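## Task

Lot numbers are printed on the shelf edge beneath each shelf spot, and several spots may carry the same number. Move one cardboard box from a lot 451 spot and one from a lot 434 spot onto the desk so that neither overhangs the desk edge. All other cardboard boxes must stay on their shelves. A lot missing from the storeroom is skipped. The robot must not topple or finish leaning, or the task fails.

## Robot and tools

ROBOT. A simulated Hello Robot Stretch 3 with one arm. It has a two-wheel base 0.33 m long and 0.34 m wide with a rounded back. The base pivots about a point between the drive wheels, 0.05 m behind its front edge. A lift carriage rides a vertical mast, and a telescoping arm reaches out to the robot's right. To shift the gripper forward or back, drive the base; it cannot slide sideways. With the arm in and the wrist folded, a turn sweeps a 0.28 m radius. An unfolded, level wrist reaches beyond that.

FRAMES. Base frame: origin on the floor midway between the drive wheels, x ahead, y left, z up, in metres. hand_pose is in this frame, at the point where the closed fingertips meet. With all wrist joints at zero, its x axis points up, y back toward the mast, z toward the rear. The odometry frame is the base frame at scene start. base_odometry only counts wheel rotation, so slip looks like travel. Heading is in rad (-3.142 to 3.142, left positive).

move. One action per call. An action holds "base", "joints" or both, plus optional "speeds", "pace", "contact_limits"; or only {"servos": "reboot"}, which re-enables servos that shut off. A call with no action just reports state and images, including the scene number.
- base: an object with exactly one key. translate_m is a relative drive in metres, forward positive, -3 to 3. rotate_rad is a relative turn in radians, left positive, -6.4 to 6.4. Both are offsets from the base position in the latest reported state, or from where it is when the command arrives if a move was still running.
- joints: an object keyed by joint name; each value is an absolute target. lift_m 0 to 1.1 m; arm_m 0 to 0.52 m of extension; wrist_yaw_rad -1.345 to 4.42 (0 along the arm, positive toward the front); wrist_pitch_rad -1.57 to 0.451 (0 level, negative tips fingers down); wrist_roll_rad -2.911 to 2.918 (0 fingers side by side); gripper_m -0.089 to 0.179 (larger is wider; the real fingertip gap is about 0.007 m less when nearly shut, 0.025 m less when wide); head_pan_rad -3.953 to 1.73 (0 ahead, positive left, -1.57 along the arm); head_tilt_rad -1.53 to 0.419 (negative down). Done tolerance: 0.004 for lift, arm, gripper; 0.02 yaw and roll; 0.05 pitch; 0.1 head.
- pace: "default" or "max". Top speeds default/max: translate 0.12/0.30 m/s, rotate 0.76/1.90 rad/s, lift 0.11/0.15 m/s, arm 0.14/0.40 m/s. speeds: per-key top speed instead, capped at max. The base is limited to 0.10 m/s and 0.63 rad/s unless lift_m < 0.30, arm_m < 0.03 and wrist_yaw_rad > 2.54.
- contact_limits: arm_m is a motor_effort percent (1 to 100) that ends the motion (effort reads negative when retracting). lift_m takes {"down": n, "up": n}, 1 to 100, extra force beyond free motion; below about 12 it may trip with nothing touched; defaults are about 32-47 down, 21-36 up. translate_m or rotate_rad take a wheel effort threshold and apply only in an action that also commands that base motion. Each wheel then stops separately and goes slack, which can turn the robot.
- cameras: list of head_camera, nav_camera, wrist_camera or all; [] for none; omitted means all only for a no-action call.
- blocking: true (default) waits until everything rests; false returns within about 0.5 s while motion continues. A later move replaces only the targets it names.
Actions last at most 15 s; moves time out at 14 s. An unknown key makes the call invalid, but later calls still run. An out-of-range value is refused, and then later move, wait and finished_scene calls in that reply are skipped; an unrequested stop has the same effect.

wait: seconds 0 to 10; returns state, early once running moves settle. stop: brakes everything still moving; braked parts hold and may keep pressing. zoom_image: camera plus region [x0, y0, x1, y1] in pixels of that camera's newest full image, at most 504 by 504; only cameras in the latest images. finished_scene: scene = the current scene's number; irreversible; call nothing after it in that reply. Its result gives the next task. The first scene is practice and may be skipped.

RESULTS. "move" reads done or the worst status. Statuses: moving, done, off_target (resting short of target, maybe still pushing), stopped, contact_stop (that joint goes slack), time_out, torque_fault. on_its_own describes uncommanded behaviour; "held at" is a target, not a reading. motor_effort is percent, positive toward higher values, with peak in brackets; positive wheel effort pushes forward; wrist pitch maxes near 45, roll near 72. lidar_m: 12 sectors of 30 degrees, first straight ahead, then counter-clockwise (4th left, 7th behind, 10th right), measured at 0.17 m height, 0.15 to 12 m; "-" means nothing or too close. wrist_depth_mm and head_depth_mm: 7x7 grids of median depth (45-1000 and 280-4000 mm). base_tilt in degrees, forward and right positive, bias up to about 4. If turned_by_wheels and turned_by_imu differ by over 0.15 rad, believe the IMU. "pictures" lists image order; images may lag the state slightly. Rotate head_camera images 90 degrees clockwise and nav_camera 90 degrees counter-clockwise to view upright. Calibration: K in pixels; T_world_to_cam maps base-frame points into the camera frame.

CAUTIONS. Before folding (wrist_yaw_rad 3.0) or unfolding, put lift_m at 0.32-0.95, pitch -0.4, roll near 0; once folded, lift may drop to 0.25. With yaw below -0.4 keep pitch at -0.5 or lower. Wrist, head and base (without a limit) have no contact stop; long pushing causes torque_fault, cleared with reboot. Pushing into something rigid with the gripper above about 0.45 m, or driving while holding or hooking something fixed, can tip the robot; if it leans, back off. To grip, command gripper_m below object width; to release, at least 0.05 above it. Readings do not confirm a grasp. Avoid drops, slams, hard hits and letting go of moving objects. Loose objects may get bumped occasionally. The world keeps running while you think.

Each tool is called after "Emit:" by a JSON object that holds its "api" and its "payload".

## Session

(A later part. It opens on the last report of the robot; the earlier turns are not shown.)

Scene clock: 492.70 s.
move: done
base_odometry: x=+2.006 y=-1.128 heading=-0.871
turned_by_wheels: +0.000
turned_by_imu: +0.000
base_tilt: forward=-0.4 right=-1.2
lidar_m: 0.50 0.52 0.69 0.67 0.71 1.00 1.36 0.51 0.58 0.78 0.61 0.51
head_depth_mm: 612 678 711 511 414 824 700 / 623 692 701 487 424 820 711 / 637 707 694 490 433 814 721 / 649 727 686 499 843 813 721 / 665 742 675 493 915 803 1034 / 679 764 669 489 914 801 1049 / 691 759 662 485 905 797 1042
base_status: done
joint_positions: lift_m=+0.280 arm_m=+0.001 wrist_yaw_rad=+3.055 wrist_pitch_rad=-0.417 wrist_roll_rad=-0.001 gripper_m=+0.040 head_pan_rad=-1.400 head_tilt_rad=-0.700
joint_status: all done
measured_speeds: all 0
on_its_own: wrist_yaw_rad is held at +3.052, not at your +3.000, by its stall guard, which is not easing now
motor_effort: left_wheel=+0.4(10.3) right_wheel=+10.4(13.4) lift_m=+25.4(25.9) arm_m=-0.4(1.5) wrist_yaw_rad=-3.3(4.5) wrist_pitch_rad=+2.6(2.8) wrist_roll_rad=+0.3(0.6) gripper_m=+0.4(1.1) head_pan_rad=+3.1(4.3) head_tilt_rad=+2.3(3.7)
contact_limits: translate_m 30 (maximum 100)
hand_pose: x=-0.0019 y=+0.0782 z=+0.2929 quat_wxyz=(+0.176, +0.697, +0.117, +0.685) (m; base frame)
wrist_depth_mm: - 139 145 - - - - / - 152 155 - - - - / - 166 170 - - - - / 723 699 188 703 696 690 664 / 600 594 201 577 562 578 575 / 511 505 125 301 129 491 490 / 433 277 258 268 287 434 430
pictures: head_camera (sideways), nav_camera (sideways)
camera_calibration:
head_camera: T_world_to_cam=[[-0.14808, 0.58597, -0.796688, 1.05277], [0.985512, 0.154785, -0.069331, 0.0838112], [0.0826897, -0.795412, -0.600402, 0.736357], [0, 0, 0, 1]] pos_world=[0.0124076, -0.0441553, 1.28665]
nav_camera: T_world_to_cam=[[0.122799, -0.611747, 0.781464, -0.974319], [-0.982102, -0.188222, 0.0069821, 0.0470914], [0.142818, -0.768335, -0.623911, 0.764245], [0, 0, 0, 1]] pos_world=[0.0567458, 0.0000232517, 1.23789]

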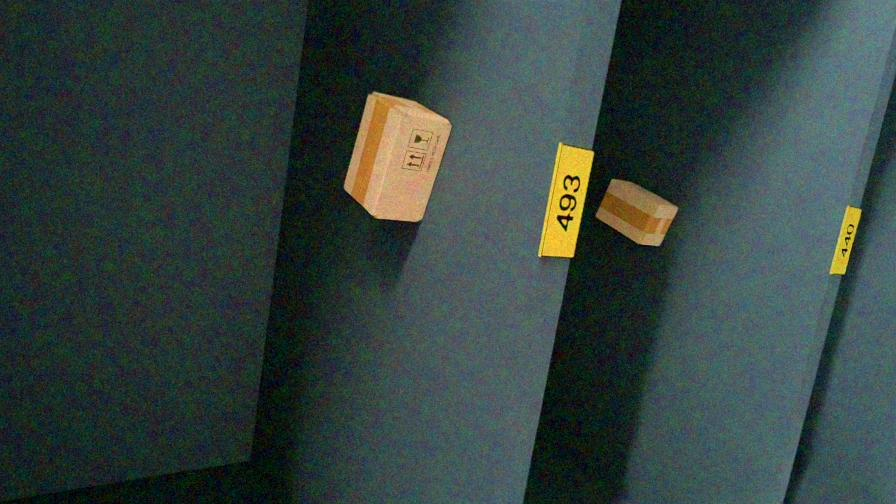

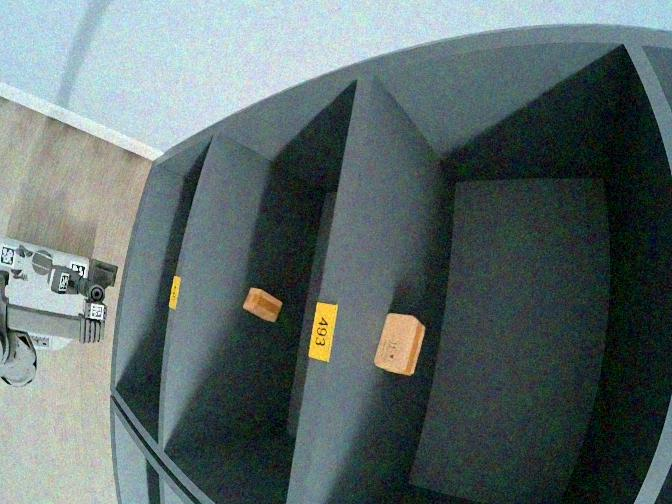

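Emit:
{"api": "move", "payload": {"base": {"translate_m":-1.35}, "contact_limits": {"translate_m":35}, "joints": {"head_tilt_rad":-0.9}, "cameras": ["head_camera","nav_camera"]}}

Scene clock: 513.87 s.
move: done
base_odometry: x=+1.137 y=-0.096 heading=-0.871
turned_by_wheels: +0.000
turned_by_imu: -0.002
base_tilt: forward=-0.4 right=-1.1
lidar_m: 1.81 1.00 0.75 0.73 0.77 1.08 0.96 0.96 0.29 0.28 0.77 0.90
head_depth_mm: - 335 330 333 806 742 1049 / 596 - 297 379 457 719 1061 / 616 619 479 381 469 677 979 / 627 612 476 398 843 743 862 / 642 606 472 406 835 770 1071 / 657 597 467 410 829 1099 1079 / 676 589 463 414 822 1111 1087
base_status: done
joint_positions: lift_m=+0.280 arm_m=+0.001 wrist_yaw_rad=+3.055 wrist_pitch_rad=-0.417 wrist_roll_rad=-0.001 gripper_m=+0.040 head_pan_rad=-1.400 head_tilt_rad=-0.900
joint_status: all done
measured_speeds: all 0
on_its_own: wrist_yaw_rad is held at +3.052, not at your +3.000, by its stall guard, which is not easing now
motor_effort: left_wheel=-4.7(12.7) right_wheel=-9.2(12.2) lift_m=+30.1(30.6) arm_m=-2.6(3.4) wrist_yaw_rad=-2.2(4.5) wrist_pitch_rad=+2.6(2.8) wrist_roll_rad=+0.3(0.6) gripper_m=+0.7(1.2) head_pan_rad=+2.6(4.0) head_tilt_rad=-7.0(7.8)
contact_limits: translate_m 35 (maximum 100)
hand_pose: x=-0.0019 y=+0.0782 z=+0.2929 quat_wxyz=(+0.176, +0.697, +0.117, +0.685) (m; base frame)
wrist_depth_mm: - 139 145 - - - - / - 151 155 - - - - / 837 169 170 - 841 834 826 / 719 691 188 716 706 702 692 / 599 595 201 570 569 580 578 / 511 510 125 299 129 496 495 / 428 279 259 269 288 430 432
pictures: head_camera (sideways), nav_camera (sideways)
camera_calibration:
head_camera: T_world_to_cam=[[-0.172932, 0.730173, -0.661016, 0.876069], [0.983119, 0.168683, -0.0708677, 0.0858752], [0.0597569, -0.662113, -0.747018, 0.927234], [0, 0, 0, 1]] pos_world=[0.011666, -0.040233, 1.27784]
nav_camera: T_world_to_cam=[[0.147118, -0.752565, 0.641874, -0.792487], [-0.981915, -0.189297, 0.00311496, 0.052079], [0.11916, -0.630724, -0.766804, 0.950267], [0, 0, 0, 1]] pos_world=[0.0544921, 0.0128165, 1.23718]

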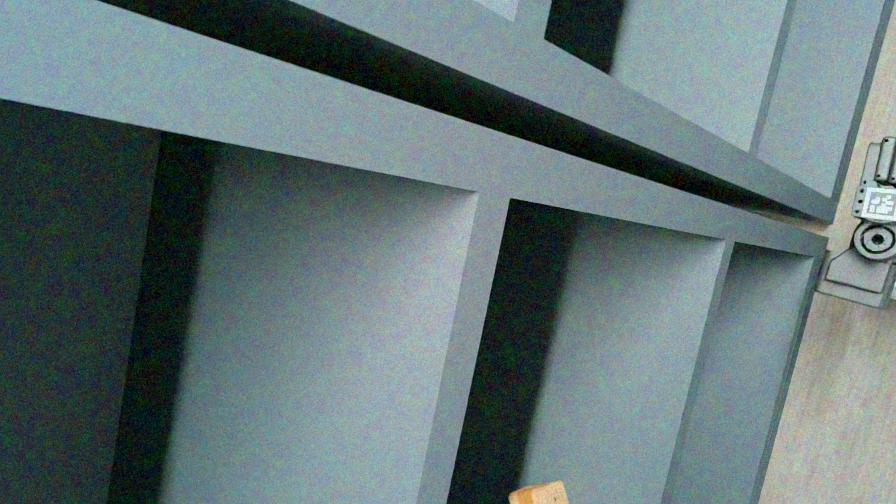

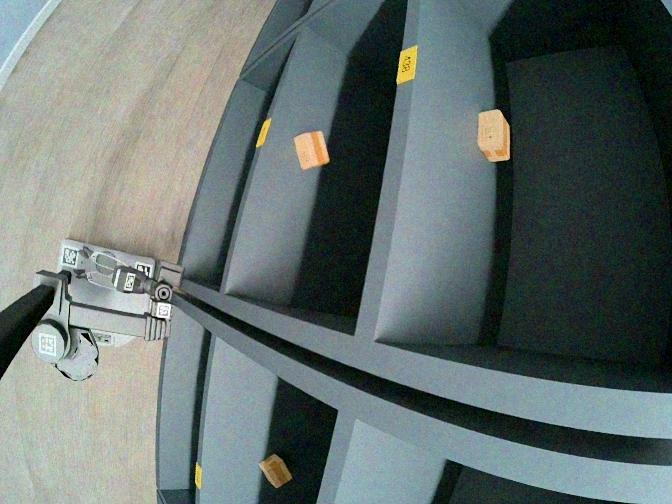

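Emit:
{"api": "move", "payload": {"base": {"rotate_rad":-0.12}}}

Emit:
{"api": "move", "payload": {"base": {"translate_m":-0.5}, "contact_limits": {"translate_m":30}, "joints": {"head_tilt_rad":-0.9}, "cameras": ["head_camera","nav_camera"]}}

Scene clock: 522.23 s.
move: done
base_odometry: x=+1.137 y=-0.096 heading=-0.990
turned_by_wheels: -0.120
turned_by_imu: -0.118
base_tilt: forward=-0.3 right=-1.1
lidar_m: 0.89 1.12 0.78 0.73 0.74 0.96 1.88 0.96 0.78 0.28 0.74 0.90
head_depth_mm: - - 297 387 839 742 1078 / 329 342 330 357 796 753 1077 / - - 297 392 496 718 1070 / 616 614 462 387 533 742 875 / 622 605 471 396 838 753 1080 / 630 598 466 399 831 764 1075 / 637 590 462 401 823 760 1075
base_status: done
joint_positions: lift_m=+0.280 arm_m=+0.001 wrist_yaw_rad=+3.055 wrist_pitch_rad=-0.417 wrist_roll_rad=-0.001 gripper_m=+0.040 head_pan_rad=-1.400 head_tilt_rad=-0.900
joint_status: not commanded
measured_speeds: all 0
on_its_own: wrist_yaw_rad is held at +3.052, not at your +3.000, by its stall guard, which is not easing now
motor_effort: left_wheel=+7.1(10.2) right_wheel=-10.2(13.8) lift_m=+29.8(31.3) arm_m=-3.9(4.2) wrist_yaw_rad=-2.9(4.1) wrist_pitch_rad=+2.7(2.8) wrist_roll_rad=+0.2(0.6) gripper_m=+0.5(1.0) head_pan_rad=+2.6(2.9) head_tilt_rad=-6.7(7.2)
hand_pose: x=-0.0019 y=+0.0782 z=+0.2929 quat_wxyz=(+0.176, +0.697, +0.117, +0.685) (m; base frame)
wrist_depth_mm: - 139 145 - - - - / - 152 154 - - - - / - 166 170 808 833 837 831 / 723 701 188 717 696 700 678 / 599 593 201 566 565 575 578 / 508 505 125 300 129 496 495 / 431 280 257 268 288 431 432
pictures: none

Scene clock: 527.70 s.
move: done
base_odometry: x=+0.862 y=+0.322 heading=-0.990
turned_by_wheels: +0.000
turned_by_imu: +0.000
base_tilt: forward=-0.2 right=-1.1
lidar_m: 1.38 1.07 0.73 0.69 0.70 0.91 2.10 0.53 0.56 0.77 0.63 0.52
head_depth_mm: 629 631 488 420 856 772 1085 / 636 624 485 418 853 782 1088 / 644 618 446 420 848 777 1089 / 650 609 437 421 838 1111 1085 / 655 602 471 423 836 1097 1089 / 662 596 466 911 831 1123 1088 / 671 588 463 901 826 1094 1085
base_status: done
joint_positions: lift_m=+0.280 arm_m=+0.001 wrist_yaw_rad=+3.055 wrist_pitch_rad=-0.417 wrist_roll_rad=-0.001 gripper_m=+0.040 head_pan_rad=-1.400 head_tilt_rad=-0.900
joint_status: all done
measured_speeds: all 0
on_its_own: wrist_yaw_rad is held at +3.052, not at your +3.000, by its stall guard, which is not easing now
motor_effort: left_wheel=-6.2(9.5) right_wheel=-6.0(15.8) lift_m=+25.6(30.4) arm_m=-5.1(5.5) wrist_yaw_rad=-3.3(4.5) wrist_pitch_rad=+2.7(2.7) wrist_roll_rad=+0.3(0.6) gripper_m=+0.7(1.2) head_pan_rad=+1.8(3.0) head_tilt_rad=-6.2(7.4)
contact_limits: translate_m 30 (maximum 100)
hand_pose: x=-0.0019 y=+0.0782 z=+0.2929 quat_wxyz=(+0.176, +0.697, +0.117, +0.685) (m; base frame)
wrist_depth_mm: - 139 145 - - - - / - 151 155 - - - - / - 166 170 - 808 827 835 / 728 690 188 708 702 702 698 / 597 595 202 563 557 581 577 / 510 507 126 300 129 492 492 / 436 280 257 268 287 434 433
pictures: head_camera (sideways), nav_camera (sideways)
camera_calibration:
head_camera: T_world_to_cam=[[-0.172932, 0.730173, -0.661016, 0.876069], [0.983119, 0.168683, -0.0708677, 0.0858752], [0.0597569, -0.662113, -0.747018, 0.927234], [0, 0, 0, 1]] pos_world=[0.011666, -0.040233, 1.27784]
nav_camera: T_world_to_cam=[[0.147118, -0.752565, 0.641874, -0.792487], [-0.981915, -0.189297, 0.00311496, 0.052079], [0.11916, -0.630724, -0.766804, 0.950267], [0, 0, 0, 1]] pos_world=[0.0544921, 0.0128165, 1.23718]

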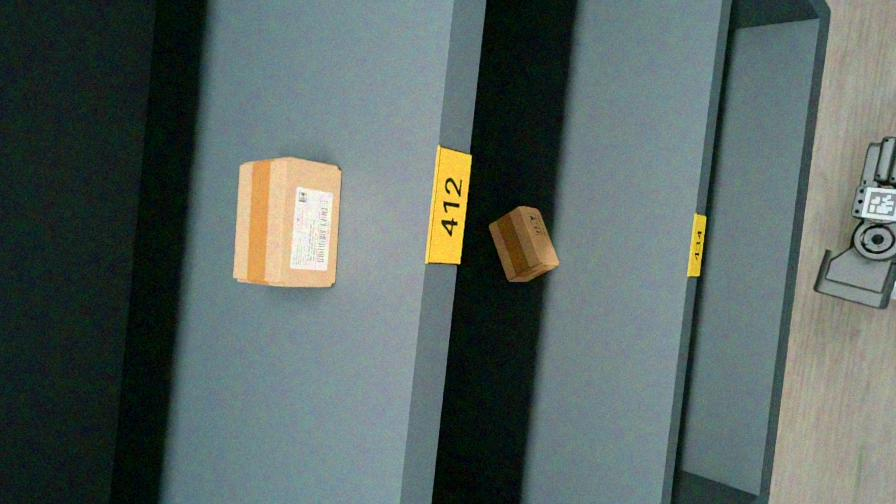

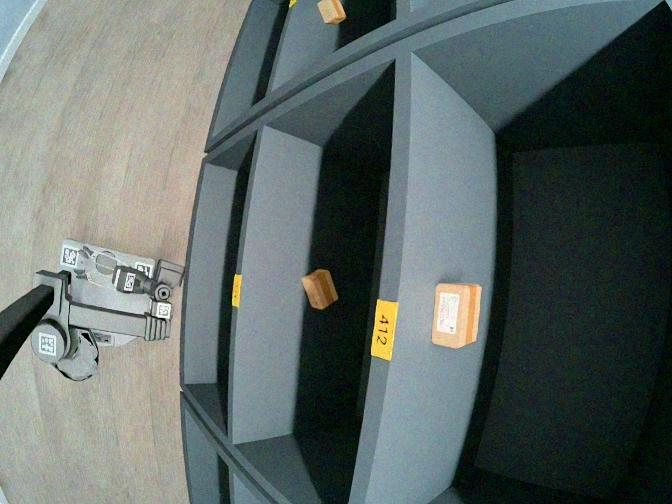

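Emit:
{"api": "move", "payload": {"joints": {"lift_m":0.74,"wrist_pitch_rad":-0.4,"wrist_roll_rad":0}, "cameras": ["head_camera"]}}

Emit:
{"api": "move", "payload": {"joints": {"wrist_yaw_rad":0.49,"gripper_m":0.17}, "cameras": ["head_camera","wrist_camera"]}}

Scene clock: 583.07 s.
move: done
base_odometry: x=+0.862 y=+0.322 heading=-0.990
turned_by_wheels: +0.000
turned_by_imu: +0.000
base_tilt: forward=-0.3 right=-1.2
lidar_m: 1.38 1.07 0.73 0.69 0.70 0.91 2.10 0.53 0.56 0.77 0.63 0.52
head_depth_mm: 630 633 488 419 860 741 289 / 634 626 484 417 849 309 306 / 643 619 446 419 849 737 353 / 649 610 437 421 839 364 362 / 655 603 471 424 835 760 1080 / 665 596 467 909 830 1118 1090 / 671 588 463 902 825 1093 1087
base_status: not commanded
joint_positions: lift_m=+0.740 arm_m=+0.001 wrist_yaw_rad=+3.055 wrist_pitch_rad=-0.417 wrist_roll_rad=-0.001 gripper_m=+0.040 head_pan_rad=-1.400 head_tilt_rad=-0.900
joint_status: all done
measured_speeds: all 0
on_its_own: wrist_yaw_rad is held at +3.052, not at your +3.000, by its stall guard, which is not easing now
motor_effort: left_wheel=-6.1(6.6) right_wheel=-5.1(6.1) lift_m=+28.2(34.4) arm_m=-7.4(8.0) wrist_yaw_rad=-2.2(4.9) wrist_pitch_rad=+2.5(4.8) wrist_roll_rad=+0.3(1.4) gripper_m=+0.6(1.0) head_pan_rad=+1.3(2.4) head_tilt_rad=-5.5(6.6)
contact_limits: translate_m 30 (maximum 100)
hand_pose: x=-0.0019 y=+0.0782 z=+0.7529 quat_wxyz=(+0.176, +0.697, +0.117, +0.685) (m; base frame)
wrist_depth_mm: - 139 145 - - - - / - 151 155 - - - - / - 166 170 - - - - / - - 186 - - - - / - - 201 162 - - - / - - 125 - 129 - - / 926 938 261 931 888 909 905
pictures: head_camera (sideways)
camera_calibration:
head_camera: T_world_to_cam=[[-0.172932, 0.730173, -0.661016, 0.876069], [0.983119, 0.168683, -0.0708677, 0.0858752], [0.0597569, -0.662113, -0.747018, 0.927234], [0, 0, 0, 1]] pos_world=[0.011666, -0.040233, 1.27784]

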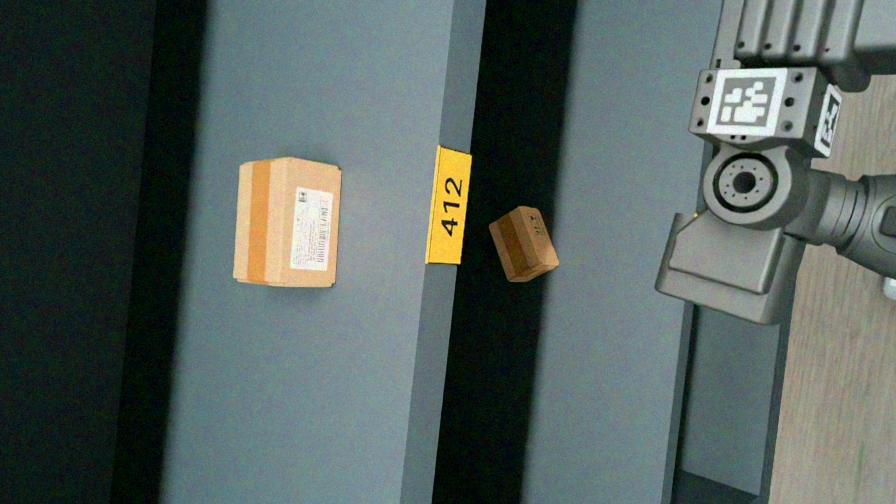

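Scene clock: 585.37 s.
move: done
base_odometry: x=+0.862 y=+0.322 heading=-0.990
turned_by_wheels: +0.000
turned_by_imu: +0.000
base_tilt: forward=-0.4 right=-1.2
lidar_m: 1.38 1.07 0.73 0.69 0.70 0.91 2.10 0.53 0.56 0.77 0.63 0.52
head_depth_mm: 632 632 488 419 858 746 288 / 635 626 484 417 854 309 306 / 643 618 447 419 828 416 352 / 647 612 437 421 836 412 1083 / 656 604 471 424 834 1105 1084 / 664 597 466 909 829 1115 1092 / 669 591 462 904 824 1094 1087
base_status: not commanded
joint_positions: lift_m=+0.740 arm_m=+0.001 wrist_yaw_rad=+0.493 wrist_pitch_rad=-0.417 wrist_roll_rad=-0.001 gripper_m=+0.170 head_pan_rad=-1.400 head_tilt_rad=-0.900
joint_status: all done
measured_speeds: all 0
motor_effort: left_wheel=-5.6(6.5) right_wheel=-5.9(6.4) lift_m=+23.2(28.4) arm_m=-7.5(8.5) wrist_yaw_rad=-4.2(6.7) wrist_pitch_rad=+2.7(2.8) wrist_roll_rad=+0.4(0.5) gripper_m=+0.9(83.0) head_pan_rad=+1.5(2.3) head_tilt_rad=-5.5(6.6)
contact_limits: translate_m 30 (maximum 100)
hand_pose: x=+0.0848 y=-0.3434 z=+0.7529 quat_wxyz=(+0.707, +0.311, -0.634, +0.027) (m; base frame)
wrist_depth_mm: 342 418 501 - - - - / 354 438 - - - - - / 367 452 - - - - - / 373 463 - - 538 534 - / 380 453 486 482 477 480 480 / 117 140 416 411 388 370 404 / - 363 361 359 357 346 106
pictures: head_camera (sideways), wrist_camera
camera_calibration:
head_camera: T_world_to_cam=[[-0.172932, 0.730173, -0.661016, 0.876069], [0.983119, 0.168683, -0.0708677, 0.0858752], [0.0597569, -0.662113, -0.747018, 0.927234], [0, 0, 0, 1]] pos_world=[0.011666, -0.040233, 1.27784]
wrist_camera: T_world_to_cam=[[-0.86236, -0.505699, -0.0245714, -0.0753561], [-0.275985, 0.510211, -0.814566, 0.84442], [0.424462, -0.695667, -0.579551, 0.327635], [0, 0, 0, 1]] pos_world=[0.0289946, -0.241015, 0.875865]

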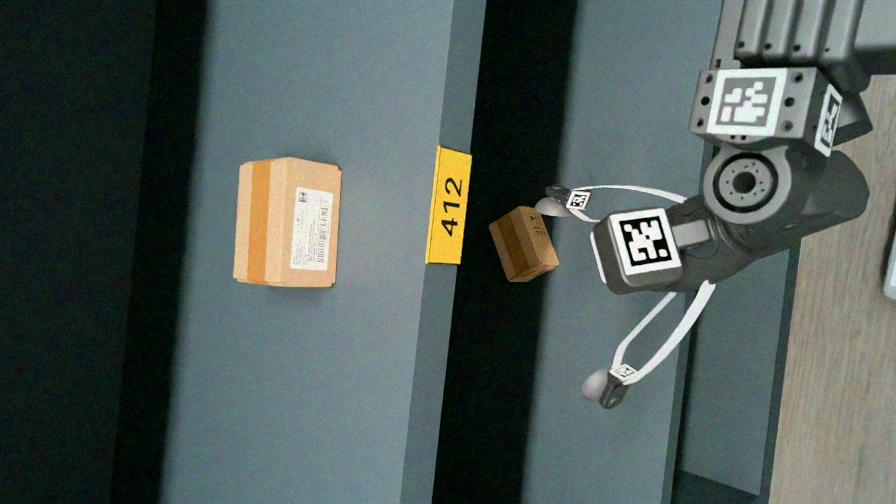

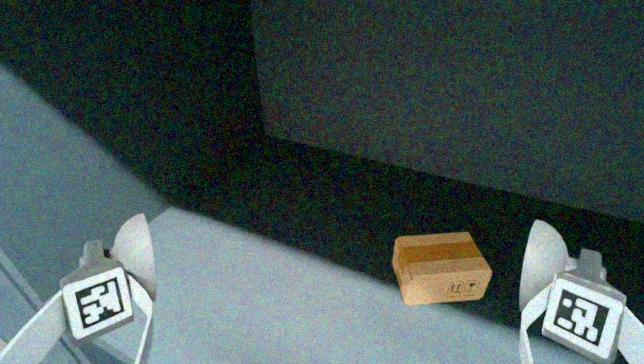

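Emit:
{"api": "move", "payload": {"base": {"translate_m":-0.016}, "joints": {"arm_m":0.2,"lift_m":0.72,"wrist_pitch_rad":-0.65}, "contact_limits": {"arm_m":40}, "cameras": ["wrist_camera","head_camera"]}}

Scene clock: 597.57 s.
move: done
base_odometry: x=+0.854 y=+0.335 heading=-0.990
turned_by_wheels: +0.000
turned_by_imu: +0.000
base_tilt: forward=-0.3 right=-1.2
lidar_m: 1.40 1.07 0.73 0.69 0.70 0.91 2.09 0.52 0.54 0.77 0.66 0.53
head_depth_mm: 630 632 489 420 405 341 298 / 639 626 484 418 796 768 1083 / 644 617 452 423 563 777 1086 / 650 610 440 421 822 1108 1089 / 656 603 457 425 836 1102 1085 / 664 596 466 909 831 1115 1088 / 675 590 462 901 825 1103 1083
base_status: done
joint_positions: lift_m=+0.720 arm_m=+0.200 wrist_yaw_rad=+0.493 wrist_pitch_rad=-0.659 wrist_roll_rad=-0.001 gripper_m=+0.170 head_pan_rad=-1.400 head_tilt_rad=-0.900
joint_status: all done
measured_speeds: all 0
motor_effort: left_wheel=-5.2(10.6) right_wheel=-5.0(9.7) lift_m=+29.7(32.9) arm_m=+13.0(15.0) wrist_yaw_rad=-2.3(4.5) wrist_pitch_rad=+1.2(3.5) wrist_roll_rad=+0.3(0.5) gripper_m=+0.4(1.2) head_pan_rad=+0.8(2.0) head_tilt_rad=-5.4(6.2)
contact_limits: arm_m 40 (drawing in: default 31, maximum 55; extending or still: default 40, maximum 69)
hand_pose: x=+0.0673 y=-0.5105 z=+0.6827 quat_wxyz=(+0.705, +0.385, -0.592, -0.059) (m; base frame)
wrist_depth_mm: 380 452 - - - - - / 397 487 503 - - - - / 413 453 447 441 426 - - / 398 397 391 389 383 381 364 / 351 344 345 343 343 340 338 / 123 140 310 260 295 299 300 / 274 277 282 266 272 271 106
pictures: head_camera (sideways), wrist_camera
camera_calibration:
head_camera: T_world_to_cam=[[-0.172932, 0.730173, -0.661016, 0.876069], [0.983119, 0.168683, -0.0708677, 0.0858752], [0.0597569, -0.662113, -0.747018, 0.927234], [0, 0, 0, 1]] pos_world=[0.011666, -0.040233, 1.27784]
wrist_camera: T_world_to_cam=[[-0.865927, -0.499094, -0.0327877, -0.167431], [-0.360184, 0.667717, -0.651477, 0.842375], [0.347041, -0.552322, -0.75796, 0.378275], [0, 0, 0, 1]] pos_world=[0.0271495, -0.437103, 0.830015]

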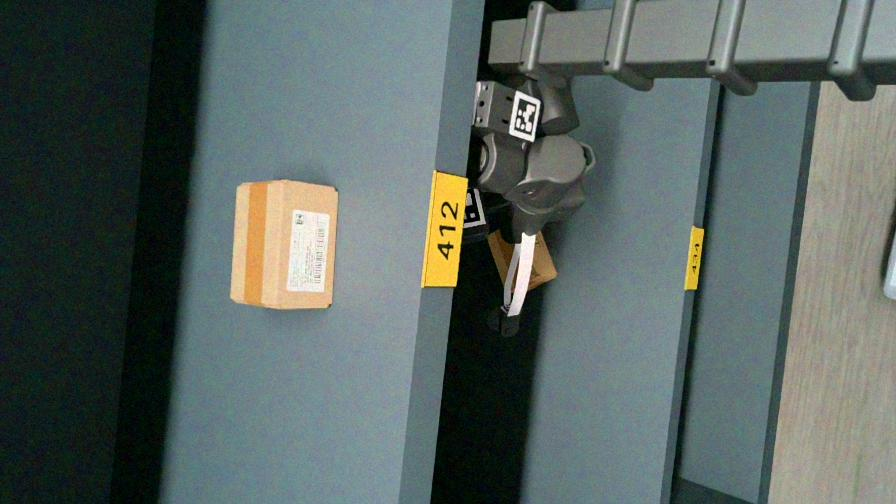

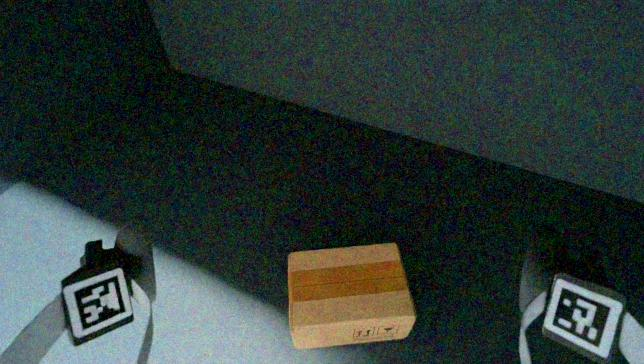

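Emit:
{"api": "move", "payload": {"joints": {"arm_m":0.232}, "contact_limits": {"arm_m":40}}}

Emit:
{"api": "move", "payload": {"joints": {"lift_m":0.6}, "speeds": {"lift_m":0.06}, "contact_limits": {"lift_m":{"down":15}}, "cameras": ["wrist_camera"]}}

Scene clock: 607.23 s.
move: done
base_odometry: x=+0.854 y=+0.335 heading=-0.990
turned_by_wheels: +0.000
turned_by_imu: +0.000
base_tilt: forward=-0.4 right=-1.2
lidar_m: 1.39 1.06 0.73 0.69 0.70 0.91 2.09 0.52 0.54 0.77 0.65 0.53
head_depth_mm: 630 632 489 419 400 336 298 / 637 625 485 418 817 767 1083 / 642 618 451 423 811 778 1093 / 653 612 439 421 840 1105 1088 / 657 601 457 425 833 1099 1083 / 665 597 466 907 834 1116 1089 / 671 590 463 901 827 1105 1087
base_status: not commanded
joint_positions: lift_m=+0.720 arm_m=+0.232 wrist_yaw_rad=+0.493 wrist_pitch_rad=-0.659 wrist_roll_rad=-0.001 gripper_m=+0.170 head_pan_rad=-1.400 head_tilt_rad=-0.900
joint_status: all done
measured_speeds: all 0
motor_effort: left_wheel=-4.7(5.3) right_wheel=-4.8(5.5) lift_m=+24.7(27.1) arm_m=+13.1(14.6) wrist_yaw_rad=-3.1(4.0) wrist_pitch_rad=+1.3(1.4) wrist_roll_rad=+0.4(0.5) gripper_m=+0.7(1.0) head_pan_rad=+1.5(1.5) head_tilt_rad=-4.8(6.0)
contact_limits: arm_m 40 (drawing in: default 31, maximum 55; extending or still: default 40, maximum 69)
hand_pose: x=+0.0673 y=-0.5424 z=+0.6827 quat_wxyz=(+0.705, +0.385, -0.592, -0.059) (m; base frame)
wrist_depth_mm: 381 448 - - - - - / 399 486 - - - - - / 416 451 448 430 - - - / 396 395 386 388 382 372 - / 354 348 345 343 342 336 335 / 122 140 310 256 306 297 299 / 274 277 282 233 272 271 106
pictures: none

Scene clock: 609.83 s.
move: done
base_odometry: x=+0.854 y=+0.335 heading=-0.990
turned_by_wheels: +0.000
turned_by_imu: +0.000
base_tilt: forward=-0.3 right=-1.2
lidar_m: 1.40 1.06 0.73 0.69 0.70 0.91 2.10 0.52 0.54 0.77 0.66 0.53
head_depth_mm: 629 631 488 419 856 755 1033 / 637 624 486 418 550 478 409 / 644 618 452 423 603 776 1082 / 650 610 440 422 808 1106 1091 / 656 604 457 425 824 1101 1089 / 665 597 466 911 829 1115 1089 / 671 588 462 902 824 1104 1089
base_status: not commanded
joint_positions: lift_m=+0.600 arm_m=+0.232 wrist_yaw_rad=+0.493 wrist_pitch_rad=-0.660 wrist_roll_rad=-0.001 gripper_m=+0.170 head_pan_rad=-1.400 head_tilt_rad=-0.900
joint_status: all done
measured_speeds: all 0
motor_effort: left_wheel=-5.1(5.5) right_wheel=-5.1(5.9) lift_m=+25.6(27.4) arm_m=+10.0(13.5) wrist_yaw_rad=-2.7(4.7) wrist_pitch_rad=+1.4(1.5) wrist_roll_rad=+0.3(0.5) gripper_m=+0.6(1.2) head_pan_rad=+0.8(1.7) head_tilt_rad=-4.6(5.6)
contact_limits: arm_m 40 (drawing in: default 31, maximum 55; extending or still: default 40, maximum 69); lift_m down 15 (down: maximum 72; up: maximum 65)
hand_pose: x=+0.0673 y=-0.5424 z=+0.5626 quat_wxyz=(+0.705, +0.385, -0.592, -0.059) (m; base frame)
wrist_depth_mm: 371 385 365 342 - - - / 322 315 312 306 303 289 - / 272 268 266 262 261 259 255 / 237 234 233 164 221 224 223 / 209 207 153 145 147 200 198 / 122 141 136 136 141 177 178 / 163 164 164 162 162 161 106
pictures: wrist_camera
camera_calibration:
wrist_camera: T_world_to_cam=[[-0.865949, -0.499053, -0.0328502, -0.187273], [-0.360303, 0.66805, -0.651069, 0.785436], [0.346864, -0.551957, -0.758307, 0.270068], [0, 0, 0, 1]] pos_world=[0.0271498, -0.469103, 0.710016]

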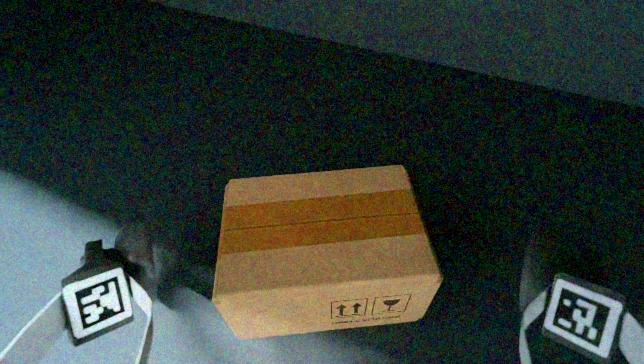

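Centred. Grip, lift.

Emit:
{"api": "move", "payload": {"joints": {"gripper_m":0.04}}}

Emit:
{"api": "move", "payload": {"joints": {"lift_m":0.7}, "cameras": ["wrist_camera"]}}

Scene clock: 615.37 s.
move: done
base_odometry: x=+0.854 y=+0.335 heading=-0.990
turned_by_wheels: +0.000
turned_by_imu: +0.000
base_tilt: forward=-0.3 right=-1.2
lidar_m: 1.40 1.06 0.73 0.69 0.70 0.91 2.09 0.52 0.54 0.77 0.66 0.53
head_depth_mm: 632 632 488 420 856 755 1035 / 639 624 484 418 551 478 409 / 643 616 452 423 604 779 1086 / 649 612 439 421 805 1108 1089 / 658 603 457 426 836 1102 1092 / 664 597 467 912 832 1112 1090 / 673 589 462 904 824 1106 1084
base_status: not commanded
joint_positions: lift_m=+0.600 arm_m=+0.232 wrist_yaw_rad=+0.493 wrist_pitch_rad=-0.658 wrist_roll_rad=-0.001 gripper_m=+0.041 head_pan_rad=-1.400 head_tilt_rad=-0.900
joint_status: all done
measured_speeds: all 0
motor_effort: left_wheel=-4.5(5.4) right_wheel=-5.5(5.8) lift_m=+27.0(31.3) arm_m=+4.2(6.8) wrist_yaw_rad=-3.9(4.4) wrist_pitch_rad=+1.0(1.5) wrist_roll_rad=+0.3(0.4) gripper_m=-19.5(91.2) head_pan_rad=+0.8(1.3) head_tilt_rad=-4.6(5.5)
contact_limits: arm_m 40 (drawing in: default 31, maximum 55; extending or still: default 40, maximum 69); lift_m down 15 (down: maximum 72; up: maximum 65)
hand_pose: x=+0.0674 y=-0.5427 z=+0.5629 quat_wxyz=(+0.705, +0.385, -0.593, -0.058) (m; base frame)
wrist_depth_mm: 370 386 369 347 - - - / 321 317 314 311 306 291 - / 273 269 267 265 261 260 256 / 237 234 233 165 221 226 224 / 210 208 147 145 145 201 200 / 187 183 133 136 135 176 179 / 173 162 162 162 162 158 166
pictures: none

Scene clock: 617.10 s.
move: done
base_odometry: x=+0.854 y=+0.335 heading=-0.990
turned_by_wheels: +0.000
turned_by_imu: +0.000
base_tilt: forward=-0.2 right=-1.1
lidar_m: 1.40 1.07 0.74 0.69 0.70 0.91 2.10 0.52 0.54 0.77 0.66 0.53
head_depth_mm: 631 632 489 420 428 360 316 / 637 625 485 418 796 765 1082 / 645 619 452 423 794 777 1088 / 650 611 439 422 841 1105 1093 / 657 603 457 426 833 1101 1089 / 663 596 466 910 833 1118 1086 / 672 589 462 897 824 1111 1081
base_status: not commanded
joint_positions: lift_m=+0.700 arm_m=+0.232 wrist_yaw_rad=+0.493 wrist_pitch_rad=-0.667 wrist_roll_rad=-0.001 gripper_m=+0.041 head_pan_rad=-1.400 head_tilt_rad=-0.900
joint_status: all done
measured_speeds: all 0
motor_effort: left_wheel=-4.6(5.3) right_wheel=-5.1(6.1) lift_m=+30.1(34.7) arm_m=+2.6(4.8) wrist_yaw_rad=-2.1(4.2) wrist_pitch_rad=+2.8(2.8) wrist_roll_rad=+0.1(0.5) gripper_m=-19.3(20.6) head_pan_rad=+0.8(1.4) head_tilt_rad=-4.3(5.1)
contact_limits: arm_m 40 (drawing in: default 31, maximum 55; extending or still: default 40, maximum 69)
hand_pose: x=+0.0667 y=-0.5413 z=+0.6613 quat_wxyz=(+0.705, +0.388, -0.591, -0.062) (m; base frame)
wrist_depth_mm: 382 441 - - - - - / 399 473 460 - - - - / 403 415 412 405 385 - - / 364 362 368 164 344 349 335 / 326 324 148 146 145 314 309 / 291 291 133 135 135 276 278 / 269 253 253 254 252 246 254
pictures: wrist_camera
camera_calibration:
wrist_camera: T_world_to_cam=[[-0.866132, -0.49871, -0.0332238, -0.18362], [-0.362269, 0.672185, -0.6457, 0.847473], [0.344349, -0.547226, -0.762868, 0.351445], [0, 0, 0, 1]] pos_world=[0.0269544, -0.468912, 0.809219]

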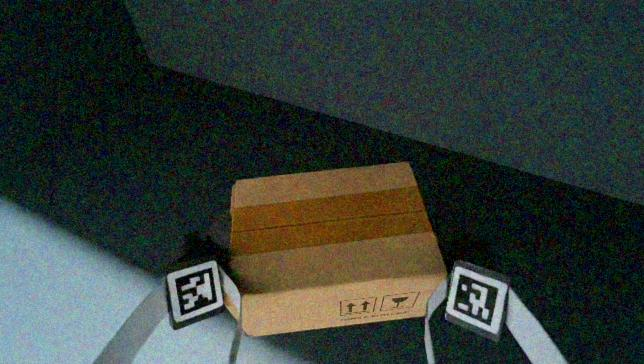

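Emit:
{"api": "move", "payload": {"joints": {"arm_m":0.005}}}

Emit:
{"api": "move", "payload": {"joints": {"wrist_yaw_rad":1.7}, "speeds": {"wrist_yaw_rad":0.8}, "cameras": ["wrist_camera","nav_camera"]}}

Emit:
{"api": "move", "payload": {"base": {"translate_m":-0.8}, "joints": {"head_pan_rad":-3.14,"head_tilt_rad":-0.3}, "contact_limits": {"translate_m":35}, "cameras": ["nav_camera"]}}

Scene clock: 630.90 s.
move: done
base_odometry: x=+0.854 y=+0.335 heading=-0.990
turned_by_wheels: +0.000
turned_by_imu: +0.000
base_tilt: forward=-0.4 right=-1.2
lidar_m: 1.40 1.06 0.73 0.69 0.71 0.91 2.09 0.52 0.54 0.77 0.65 0.53
head_depth_mm: 630 632 489 420 855 750 310 / 639 625 483 418 852 738 323 / 644 618 452 423 845 748 377 / 652 612 440 421 842 456 1065 / 659 604 457 426 836 1100 1083 / 664 597 467 910 831 1121 1088 / 673 589 462 902 824 1105 1085
base_status: not commanded
joint_positions: lift_m=+0.700 arm_m=+0.005 wrist_yaw_rad=+0.493 wrist_pitch_rad=-0.667 wrist_roll_rad=-0.001 gripper_m=+0.041 head_pan_rad=-1.400 head_tilt_rad=-0.900
joint_status: all done
measured_speeds: all 0
motor_effort: left_wheel=-4.6(5.7) right_wheel=-5.3(5.9) lift_m=+30.8(31.7) arm_m=-12.2(14.8) wrist_yaw_rad=-2.5(4.4) wrist_pitch_rad=+2.7(2.8) wrist_roll_rad=+0.2(0.3) gripper_m=-19.4(19.8) head_pan_rad=+0.0(0.8) head_tilt_rad=-4.1(4.9)
hand_pose: x=+0.0666 y=-0.3143 z=+0.6613 quat_wxyz=(+0.705, +0.388, -0.591, -0.062) (m; base frame)
wrist_depth_mm: 366 451 - 534 527 - - / 382 462 483 480 475 463 446 / 395 420 414 408 403 398 398 / 378 367 368 164 345 351 350 / 848 338 148 146 145 314 312 / 858 - 133 136 135 275 278 / 799 759 158 168 253 247 256
pictures: none

Scene clock: 633.03 s.
move: done
base_odometry: x=+0.854 y=+0.335 heading=-0.990
turned_by_wheels: +0.000
turned_by_imu: +0.000
base_tilt: forward=-0.3 right=-1.1
lidar_m: 1.40 1.07 0.73 0.69 0.70 0.91 2.09 0.52 0.54 0.77 0.66 0.53
head_depth_mm: 630 633 488 420 857 750 310 / 637 626 484 418 850 738 322 / 643 618 453 424 846 404 390 / 651 611 440 422 841 773 421 / 658 603 458 426 836 769 427 / 664 597 467 912 829 1114 534 / 673 589 463 903 825 1110 519
base_status: not commanded
joint_positions: lift_m=+0.700 arm_m=+0.005 wrist_yaw_rad=+1.697 wrist_pitch_rad=-0.667 wrist_roll_rad=-0.001 gripper_m=+0.041 head_pan_rad=-1.400 head_tilt_rad=-0.900
joint_status: all done
measured_speeds: all 0
motor_effort: left_wheel=-5.0(5.3) right_wheel=-5.1(6.1) lift_m=+29.1(31.5) arm_m=-11.7(12.8) wrist_yaw_rad=+2.3(5.4) wrist_pitch_rad=+2.7(2.8) wrist_roll_rad=+0.3(0.4) gripper_m=-19.4(19.8) head_pan_rad=+0.1(0.6) head_tilt_rad=-3.8(4.7)
hand_pose: x=+0.1636 y=-0.1267 z=+0.6613 quat_wxyz=(+0.616, +0.654, -0.268, +0.348) (m; base frame)
wrist_depth_mm: - - - - - 350 336 / - - - - - 396 379 / - - - - - 413 397 / - - - 164 161 368 349 / 930 968 148 145 145 318 311 / 846 861 133 136 136 124 281 / 788 759 747 734 745 110 257
pictures: nav_camera (sideways), wrist_camera
camera_calibration:
nav_camera: T_world_to_cam=[[0.147118, -0.752565, 0.641874, -0.792487], [-0.981915, -0.189297, 0.00311496, 0.052079], [0.11916, -0.630724, -0.766804, 0.950267], [0, 0, 0, 1]] pos_world=[0.0544921, 0.0128165, 1.23718]
wrist_camera: T_world_to_cam=[[0.154766, -0.987391, -0.0332524, -0.121761], [-0.757493, -0.0969893, -0.645598, 0.571039], [0.634233, 0.125105, -0.762953, 0.582744], [0, 0, 0, 1]] pos_world=[0.0818071, -0.137745, 0.809219]

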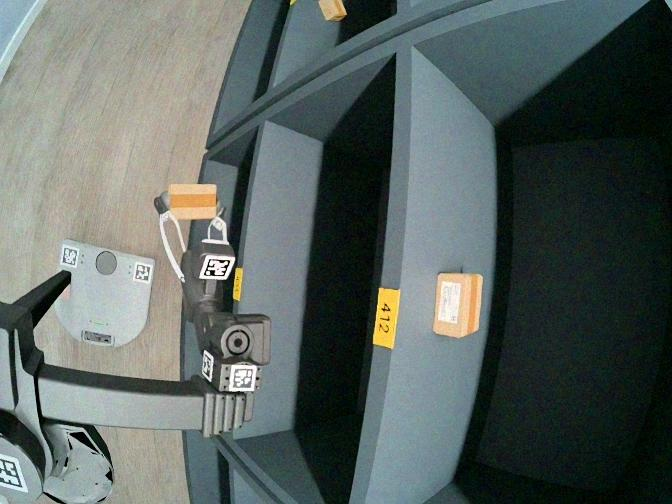

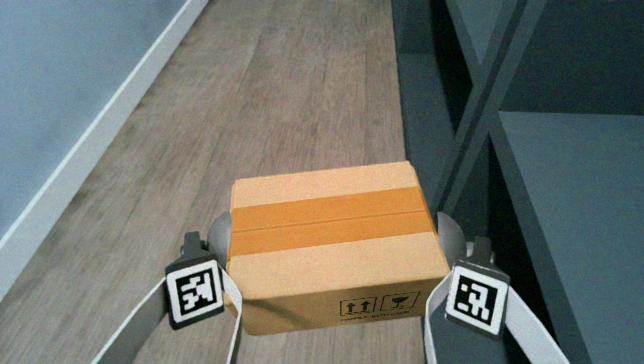

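Scene clock: 642.17 s.
move: done
base_odometry: x=+0.415 y=+1.004 heading=-0.990
turned_by_wheels: +0.000
turned_by_imu: -0.002
base_tilt: forward=-0.4 right=-1.0
lidar_m: 1.28 0.97 0.67 0.63 0.64 0.83 1.61 0.67 0.73 0.83 0.47 0.52
head_depth_mm: 1421 1400 1394 1389 1384 1380 1373 / 1421 1501 1576 1636 1731 1791 1549 / 1412 1476 1546 1639 1721 1813 1535 / 1397 1466 1527 1630 1700 1800 1542 / 1388 1461 1522 1600 1690 1770 1536 / 1379 1422 1513 1573 1664 1752 1528 / 1361 1426 1481 1569 1648 1744 1527
base_status: done
joint_positions: lift_m=+0.700 arm_m=+0.005 wrist_yaw_rad=+1.697 wrist_pitch_rad=-0.667 wrist_roll_rad=-0.001 gripper_m=+0.041 head_pan_rad=-3.140 head_tilt_rad=-0.300
joint_status: all done
measured_speeds: all 0
motor_effort: left_wheel=-0.9(10.8) right_wheel=-11.2(15.4) lift_m=+24.2(29.5) arm_m=-5.4(11.6) wrist_yaw_rad=+3.4(3.8) wrist_pitch_rad=+2.6(2.8) wrist_roll_rad=+0.1(0.6) gripper_m=-19.0(20.0) head_pan_rad=+3.6(5.3) head_tilt_rad=-3.6(7.1)
contact_limits: translate_m 35 (maximum 100)
hand_pose: x=+0.1636 y=-0.1267 z=+0.6613 quat_wxyz=(+0.616, +0.654, -0.267, +0.348) (m; base frame)
wrist_depth_mm: - - - - - - 511 / - - - - - - 464 / - - - - - - 356 / 966 - - 163 166 - 316 / 893 959 148 146 145 - 331 / 865 847 133 136 135 - 298 / 804 740 755 740 735 119 -
pictures: nav_camera (sideways)
camera_calibration:
nav_camera: T_world_to_cam=[[-0.270264, -0.0174891, 0.962627, -1.20829], [-0.0159881, 0.999779, 0.0136753, 0.0324782], [-0.962653, -0.0116947, -0.270484, 0.311145], [0, 0, 0, 1]] pos_world=[-0.0265128, -0.0499642, 1.24685]

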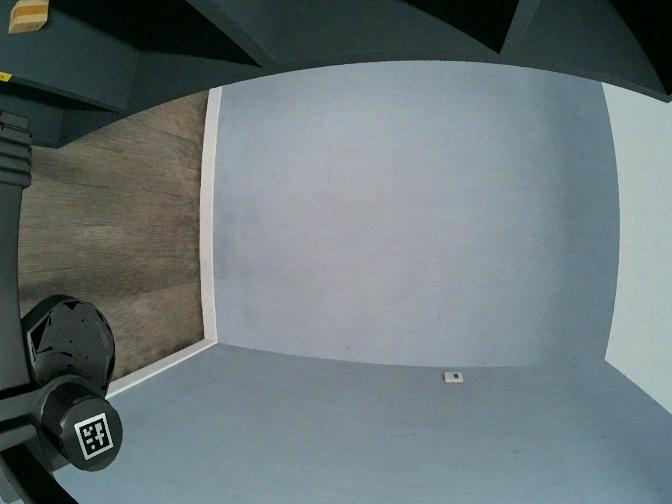

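Emit:
{"api": "move", "payload": {"base": {"translate_m":-0.9}, "contact_limits": {"translate_m":35}, "cameras": ["nav_camera"]}}

Scene clock: 659.33 s.
move: done
base_odometry: x=-0.079 y=+1.757 heading=-0.990
turned_by_wheels: +0.000
turned_by_imu: +0.000
base_tilt: forward=-0.3 right=-1.3
lidar_m: 2.16 0.86 0.59 0.56 0.57 0.73 0.72 0.73 0.95 2.16 0.54 1.19
head_depth_mm: 629 662 697 734 775 819 871 / 623 653 685 723 767 808 861 / 618 645 679 713 755 798 850 / 611 639 671 709 746 786 839 / 606 633 664 699 736 779 828 / 599 626 656 692 727 768 813 / 593 620 651 683 720 758 807
base_status: done
joint_positions: lift_m=+0.700 arm_m=+0.005 wrist_yaw_rad=+1.697 wrist_pitch_rad=-0.667 wrist_roll_rad=-0.001 gripper_m=+0.041 head_pan_rad=-3.140 head_tilt_rad=-0.300
joint_status: not commanded
measured_speeds: all 0
motor_effort: left_wheel=-0.8(9.8) right_wheel=-11.0(15.3) lift_m=+27.1(27.9) arm_m=+2.3(3.9) wrist_yaw_rad=+2.7(4.4) wrist_pitch_rad=+2.6(2.8) wrist_roll_rad=+0.2(0.5) gripper_m=-18.9(19.8) head_pan_rad=+3.5(4.2) head_tilt_rad=-2.8(3.6)
contact_limits: translate_m 35 (maximum 100)
hand_pose: x=+0.1636 y=-0.1267 z=+0.6613 quat_wxyz=(+0.616, +0.654, -0.267, +0.348) (m; base frame)
wrist_depth_mm: - - - - - - - / - - - - - - - / - - - - - - - / - - - 164 - - - / 851 959 148 146 145 156 - / 816 860 133 136 135 124 - / - 757 748 734 741 125 -
pictures: nav_camera (sideways)
camera_calibration:
nav_camera: T_world_to_cam=[[-0.270264, -0.0174891, 0.962627, -1.20829], [-0.0159881, 0.999779, 0.0136753, 0.0324782], [-0.962653, -0.0116947, -0.270484, 0.311145], [0, 0, 0, 1]] pos_world=[-0.0265128, -0.0499642, 1.24685]

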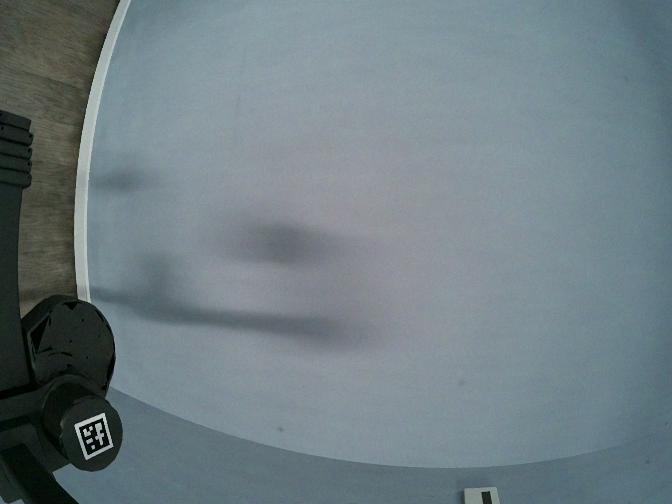

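Emit:
{"api": "move", "payload": {"base": {"translate_m":-0.23}, "contact_limits": {"translate_m":35}}}

Emit:
{"api": "move", "payload": {"base": {"rotate_rad":1.58}, "joints": {"head_pan_rad":-3.14}, "cameras": ["nav_camera"]}}

Scene clock: 671.37 s.
move: done
base_odometry: x=-0.205 y=+1.949 heading=-0.990
turned_by_wheels: +0.000
turned_by_imu: +0.001
base_tilt: forward=-0.4 right=-1.2
lidar_m: 1.48 0.83 0.57 0.54 0.55 0.52 0.49 0.50 0.65 1.48 0.81 0.71
head_depth_mm: 420 440 464 488 516 547 582 / 416 436 459 483 509 540 573 / 412 431 452 477 503 532 567 / 409 427 447 472 497 526 560 / 405 422 444 466 491 521 553 / 400 418 438 461 486 514 545 / 397 415 435 456 480 509 538
base_status: done
joint_positions: lift_m=+0.700 arm_m=+0.005 wrist_yaw_rad=+1.697 wrist_pitch_rad=-0.667 wrist_roll_rad=-0.001 gripper_m=+0.041 head_pan_rad=-3.140 head_tilt_rad=-0.300
joint_status: not commanded
measured_speeds: all 0
motor_effort: left_wheel=-5.3(9.5) right_wheel=-5.2(15.7) lift_m=+29.2(30.0) arm_m=+6.5(7.1) wrist_yaw_rad=+1.6(3.8) wrist_pitch_rad=+2.6(2.8) wrist_roll_rad=+0.2(0.3) gripper_m=-19.6(19.9) head_pan_rad=+2.5(4.1) head_tilt_rad=-1.6(3.0)
contact_limits: translate_m 35 (maximum 100)
hand_pose: x=+0.1636 y=-0.1267 z=+0.6613 quat_wxyz=(+0.616, +0.654, -0.267, +0.348) (m; base frame)
wrist_depth_mm: - - - - - - - / - - - - - - - / - - - - - - - / - - - 163 - 904 - / 839 940 148 145 145 781 - / 794 854 133 136 135 802 825 / - 762 747 738 746 731 748
pictures: none

Scene clock: 675.00 s.
move: done
base_odometry: x=-0.205 y=+1.949 heading=+0.590
turned_by_wheels: +1.580
turned_by_imu: +1.554
base_tilt: forward=-0.4 right=-1.2
lidar_m: 0.54 0.55 0.52 0.49 0.50 0.64 1.46 0.82 0.71 1.48 0.83 0.57
head_depth_mm: 1094 1083 1079 1080 1072 1067 1067 / 1468 1446 1451 1441 1428 1428 1413 / 2259 2208 2209 2178 2183 1925 1541 / 2807 2954 3008 3247 2892 2014 1538 / 2765 2886 3038 3195 2916 2007 1530 / 2747 2899 2978 3193 2815 1984 1529 / 2744 2849 2971 3166 2819 1977 1515
base_status: done
joint_positions: lift_m=+0.700 arm_m=+0.005 wrist_yaw_rad=+1.697 wrist_pitch_rad=-0.667 wrist_roll_rad=-0.001 gripper_m=+0.041 head_pan_rad=-3.140 head_tilt_rad=-0.300
joint_status: all done
measured_speeds: all 0
motor_effort: left_wheel=-8.7(12.6) right_wheel=+9.9(12.3) lift_m=+30.1(30.8) arm_m=+0.9(7.8) wrist_yaw_rad=+2.3(3.7) wrist_pitch_rad=+2.7(2.8) wrist_roll_rad=+0.1(0.5) gripper_m=-19.3(19.8) head_pan_rad=+3.1(3.8) head_tilt_rad=-1.3(2.9)
hand_pose: x=+0.1636 y=-0.1267 z=+0.6613 quat_wxyz=(+0.616, +0.654, -0.267, +0.348) (m; base frame)
wrist_depth_mm: 507 497 487 475 471 455 447 / - 540 535 531 522 511 502 / - - - - - - - / 776 - 162 161 159 - - / - 903 148 146 145 - - / 779 846 133 136 135 801 819 / 700 747 737 745 743 723 749
pictures: nav_camera (sideways)
camera_calibration:
nav_camera: T_world_to_cam=[[-0.270264, -0.0174891, 0.962627, -1.20829], [-0.0159881, 0.999779, 0.0136753, 0.0324782], [-0.962653, -0.0116947, -0.270484, 0.311145], [0, 0, 0, 1]] pos_world=[-0.0265128, -0.0499642, 1.24685]

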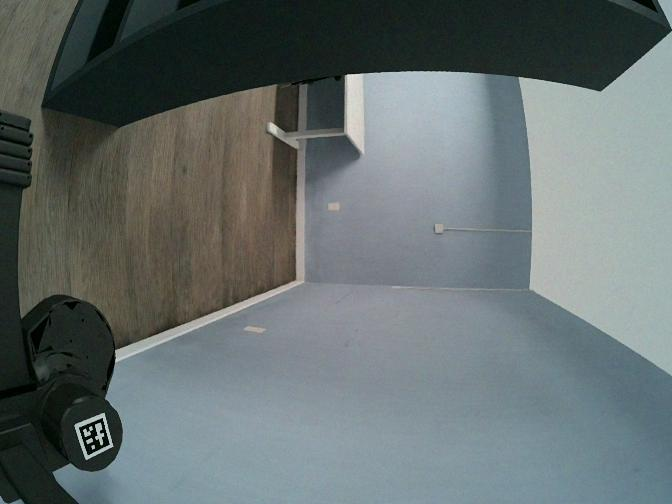

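Emit:
{"api": "move", "payload": {"base": {"translate_m":-1.3}, "contact_limits": {"translate_m":35}}}

Emit:
{"api": "move", "payload": {"base": {"translate_m":-0.33}, "contact_limits": {"translate_m":35}, "cameras": ["nav_camera"]}}

Scene clock: 696.73 s.
move: done
base_odometry: x=-1.286 y=+1.226 heading=+0.590
turned_by_wheels: +0.000
turned_by_imu: -0.001
base_tilt: forward=-0.5 right=-1.3
lidar_m: 1.82 0.59 0.41 0.38 0.39 0.50 1.14 1.80 2.23 2.08 0.73 0.84
head_depth_mm: 846 843 839 835 833 830 829 / 1147 1132 1130 1112 1112 1108 1103 / 1672 1739 1716 1689 1684 1670 1491 / 1666 1761 1853 1942 2058 2008 1545 / 1675 1749 1827 1911 2031 2000 1532 / 1646 1722 1806 1908 1986 1982 1519 / 1625 1702 1778 1879 1978 1968 1513
base_status: done
joint_positions: lift_m=+0.700 arm_m=+0.005 wrist_yaw_rad=+1.697 wrist_pitch_rad=-0.667 wrist_roll_rad=-0.001 gripper_m=+0.041 head_pan_rad=-3.140 head_tilt_rad=-0.300
joint_status: not commanded
measured_speeds: all 0
motor_effort: left_wheel=-4.9(12.2) right_wheel=-5.3(11.4) lift_m=+30.6(32.2) arm_m=-11.4(13.4) wrist_yaw_rad=+2.9(4.1) wrist_pitch_rad=+2.7(2.8) wrist_roll_rad=+0.3(0.5) gripper_m=-19.2(19.9) head_pan_rad=+3.1(3.9) head_tilt_rad=-0.2(2.1)
contact_limits: translate_m 35 (maximum 100)
hand_pose: x=+0.1636 y=-0.1267 z=+0.6613 quat_wxyz=(+0.616, +0.654, -0.267, +0.348) (m; base frame)
wrist_depth_mm: 593 - - - - - - / 594 - - - - - - / 603 - - - - - - / 607 974 - 163 - - - / 592 846 148 146 145 914 - / 599 742 133 135 135 821 - / 587 751 754 738 734 717 733
pictures: none

Scene clock: 701.17 s.
move: done
base_odometry: x=-1.560 y=+1.042 heading=+0.590
turned_by_wheels: +0.000
turned_by_imu: +0.000
base_tilt: forward=-0.5 right=-1.3
lidar_m: 2.02 0.55 0.38 0.35 0.36 0.46 1.05 1.63 1.56 3.89 1.07 0.96
head_depth_mm: 786 782 778 773 771 770 768 / 1054 1055 1041 1038 1029 1029 1023 / 1409 1451 1519 1575 1563 1547 1441 / 1389 1463 1524 1605 1709 1784 1555 / 1372 1447 1515 1579 1678 1751 1535 / 1368 1425 1498 1570 1660 1757 1528 / 1355 1405 1481 1556 1642 1731 1512
base_status: done
joint_positions: lift_m=+0.700 arm_m=+0.005 wrist_yaw_rad=+1.697 wrist_pitch_rad=-0.667 wrist_roll_rad=-0.001 gripper_m=+0.041 head_pan_rad=-3.140 head_tilt_rad=-0.300
joint_status: not commanded
measured_speeds: all 0
motor_effort: left_wheel=-4.6(11.6) right_wheel=-5.8(12.1) lift_m=+29.7(30.8) arm_m=-11.1(12.2) wrist_yaw_rad=+1.8(3.3) wrist_pitch_rad=+2.6(2.9) wrist_roll_rad=+0.3(0.5) gripper_m=-19.1(19.9) head_pan_rad=+3.3(3.9) head_tilt_rad=-0.4(1.3)
contact_limits: translate_m 35 (maximum 100)
hand_pose: x=+0.1636 y=-0.1267 z=+0.6613 quat_wxyz=(+0.616, +0.654, -0.267, +0.348) (m; base frame)
wrist_depth_mm: 568 - - - - - - / 572 - - - - - - / 572 - - - - - 764 / 575 940 - 164 - - 881 / 580 835 148 146 145 921 917 / 586 - 133 135 135 824 813 / 567 743 767 735 735 724 759
pictures: nav_camera (sideways)
camera_calibration:
nav_camera: T_world_to_cam=[[-0.270264, -0.0174891, 0.962627, -1.20829], [-0.0159881, 0.999779, 0.0136753, 0.0324782], [-0.962653, -0.0116947, -0.270484, 0.311145], [0, 0, 0, 1]] pos_world=[-0.0265128, -0.0499642, 1.24685]

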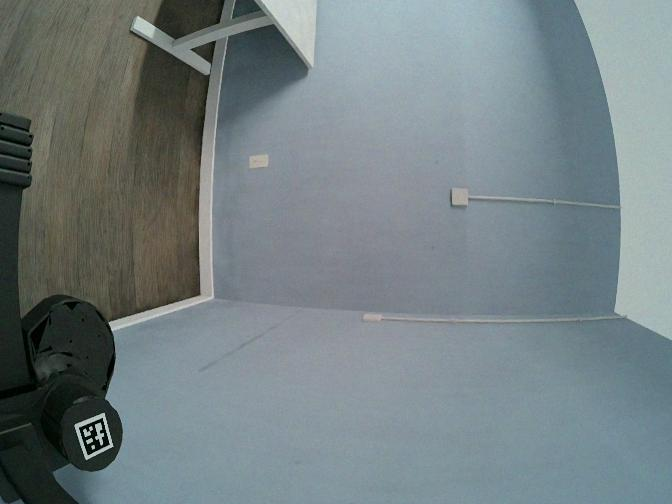

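Emit:
{"api": "move", "payload": {"base": {"rotate_rad":-1.5}, "joints": {"head_pan_rad":-1.2,"head_tilt_rad":-0.5}, "cameras": ["nav_camera"]}}

Scene clock: 718.47 s.
move: done
base_odometry: x=-1.560 y=+1.042 heading=-0.910
turned_by_wheels: -1.500
turned_by_imu: -1.476
base_tilt: forward=-0.3 right=-1.2
lidar_m: 2.67 0.98 0.96 1.39 0.50 0.37 0.36 0.37 0.50 1.39 1.55 2.08
head_depth_mm: 1274 1368 1471 1591 1739 1627 1324 / 1323 1419 1533 1663 1816 1614 1328 / 1368 1478 1601 1738 1885 1603 1311 / 1416 1531 1665 1819 1947 1606 1305 / 1472 1601 1732 1909 2021 1595 1294 / 1541 1661 1807 2006 2030 1574 1290 / 1593 1734 1857 1608 1804 1566 1278
base_status: done
joint_positions: lift_m=+0.700 arm_m=+0.005 wrist_yaw_rad=+1.697 wrist_pitch_rad=-0.667 wrist_roll_rad=-0.001 gripper_m=+0.041 head_pan_rad=-1.198 head_tilt_rad=-0.503
joint_status: all done
measured_speeds: all 0
motor_effort: left_wheel=+7.1(12.2) right_wheel=-9.5(13.2) lift_m=+29.3(30.2) arm_m=-11.9(13.3) wrist_yaw_rad=+2.5(3.7) wrist_pitch_rad=+2.7(2.8) wrist_roll_rad=+0.0(0.5) gripper_m=-19.3(19.8) head_pan_rad=-2.8(4.9) head_tilt_rad=+1.9(6.3)
hand_pose: x=+0.1636 y=-0.1267 z=+0.6613 quat_wxyz=(+0.616, +0.654, -0.267, +0.348) (m; base frame)
wrist_depth_mm: - - - - - - - / 880 - - - - - - / - - - - - - - / - - - 164 - - - / 951 973 148 146 145 909 907 / 860 853 133 135 135 811 812 / 797 758 769 744 745 728 748
pictures: nav_camera (sideways)
camera_calibration:
nav_camera: T_world_to_cam=[[0.182644, -0.420797, 0.888578, -1.11432], [-0.925178, -0.379387, 0.0105035, 0.0421451], [0.332695, -0.824012, -0.458605, 0.548017], [0, 0, 0, 1]] pos_world=[0.0601931, -0.00134156, 1.24104]

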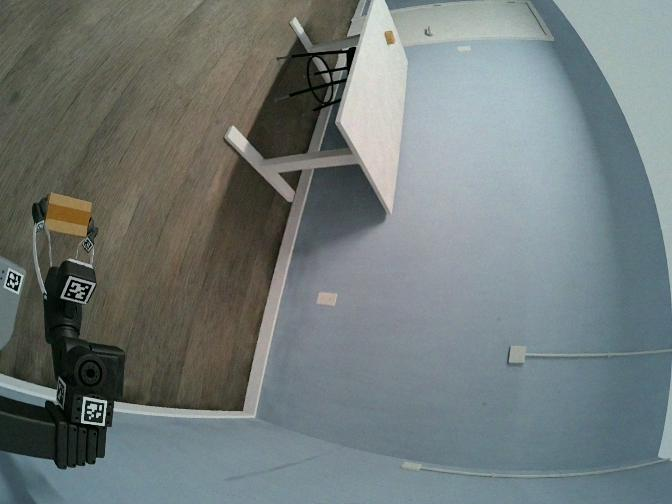

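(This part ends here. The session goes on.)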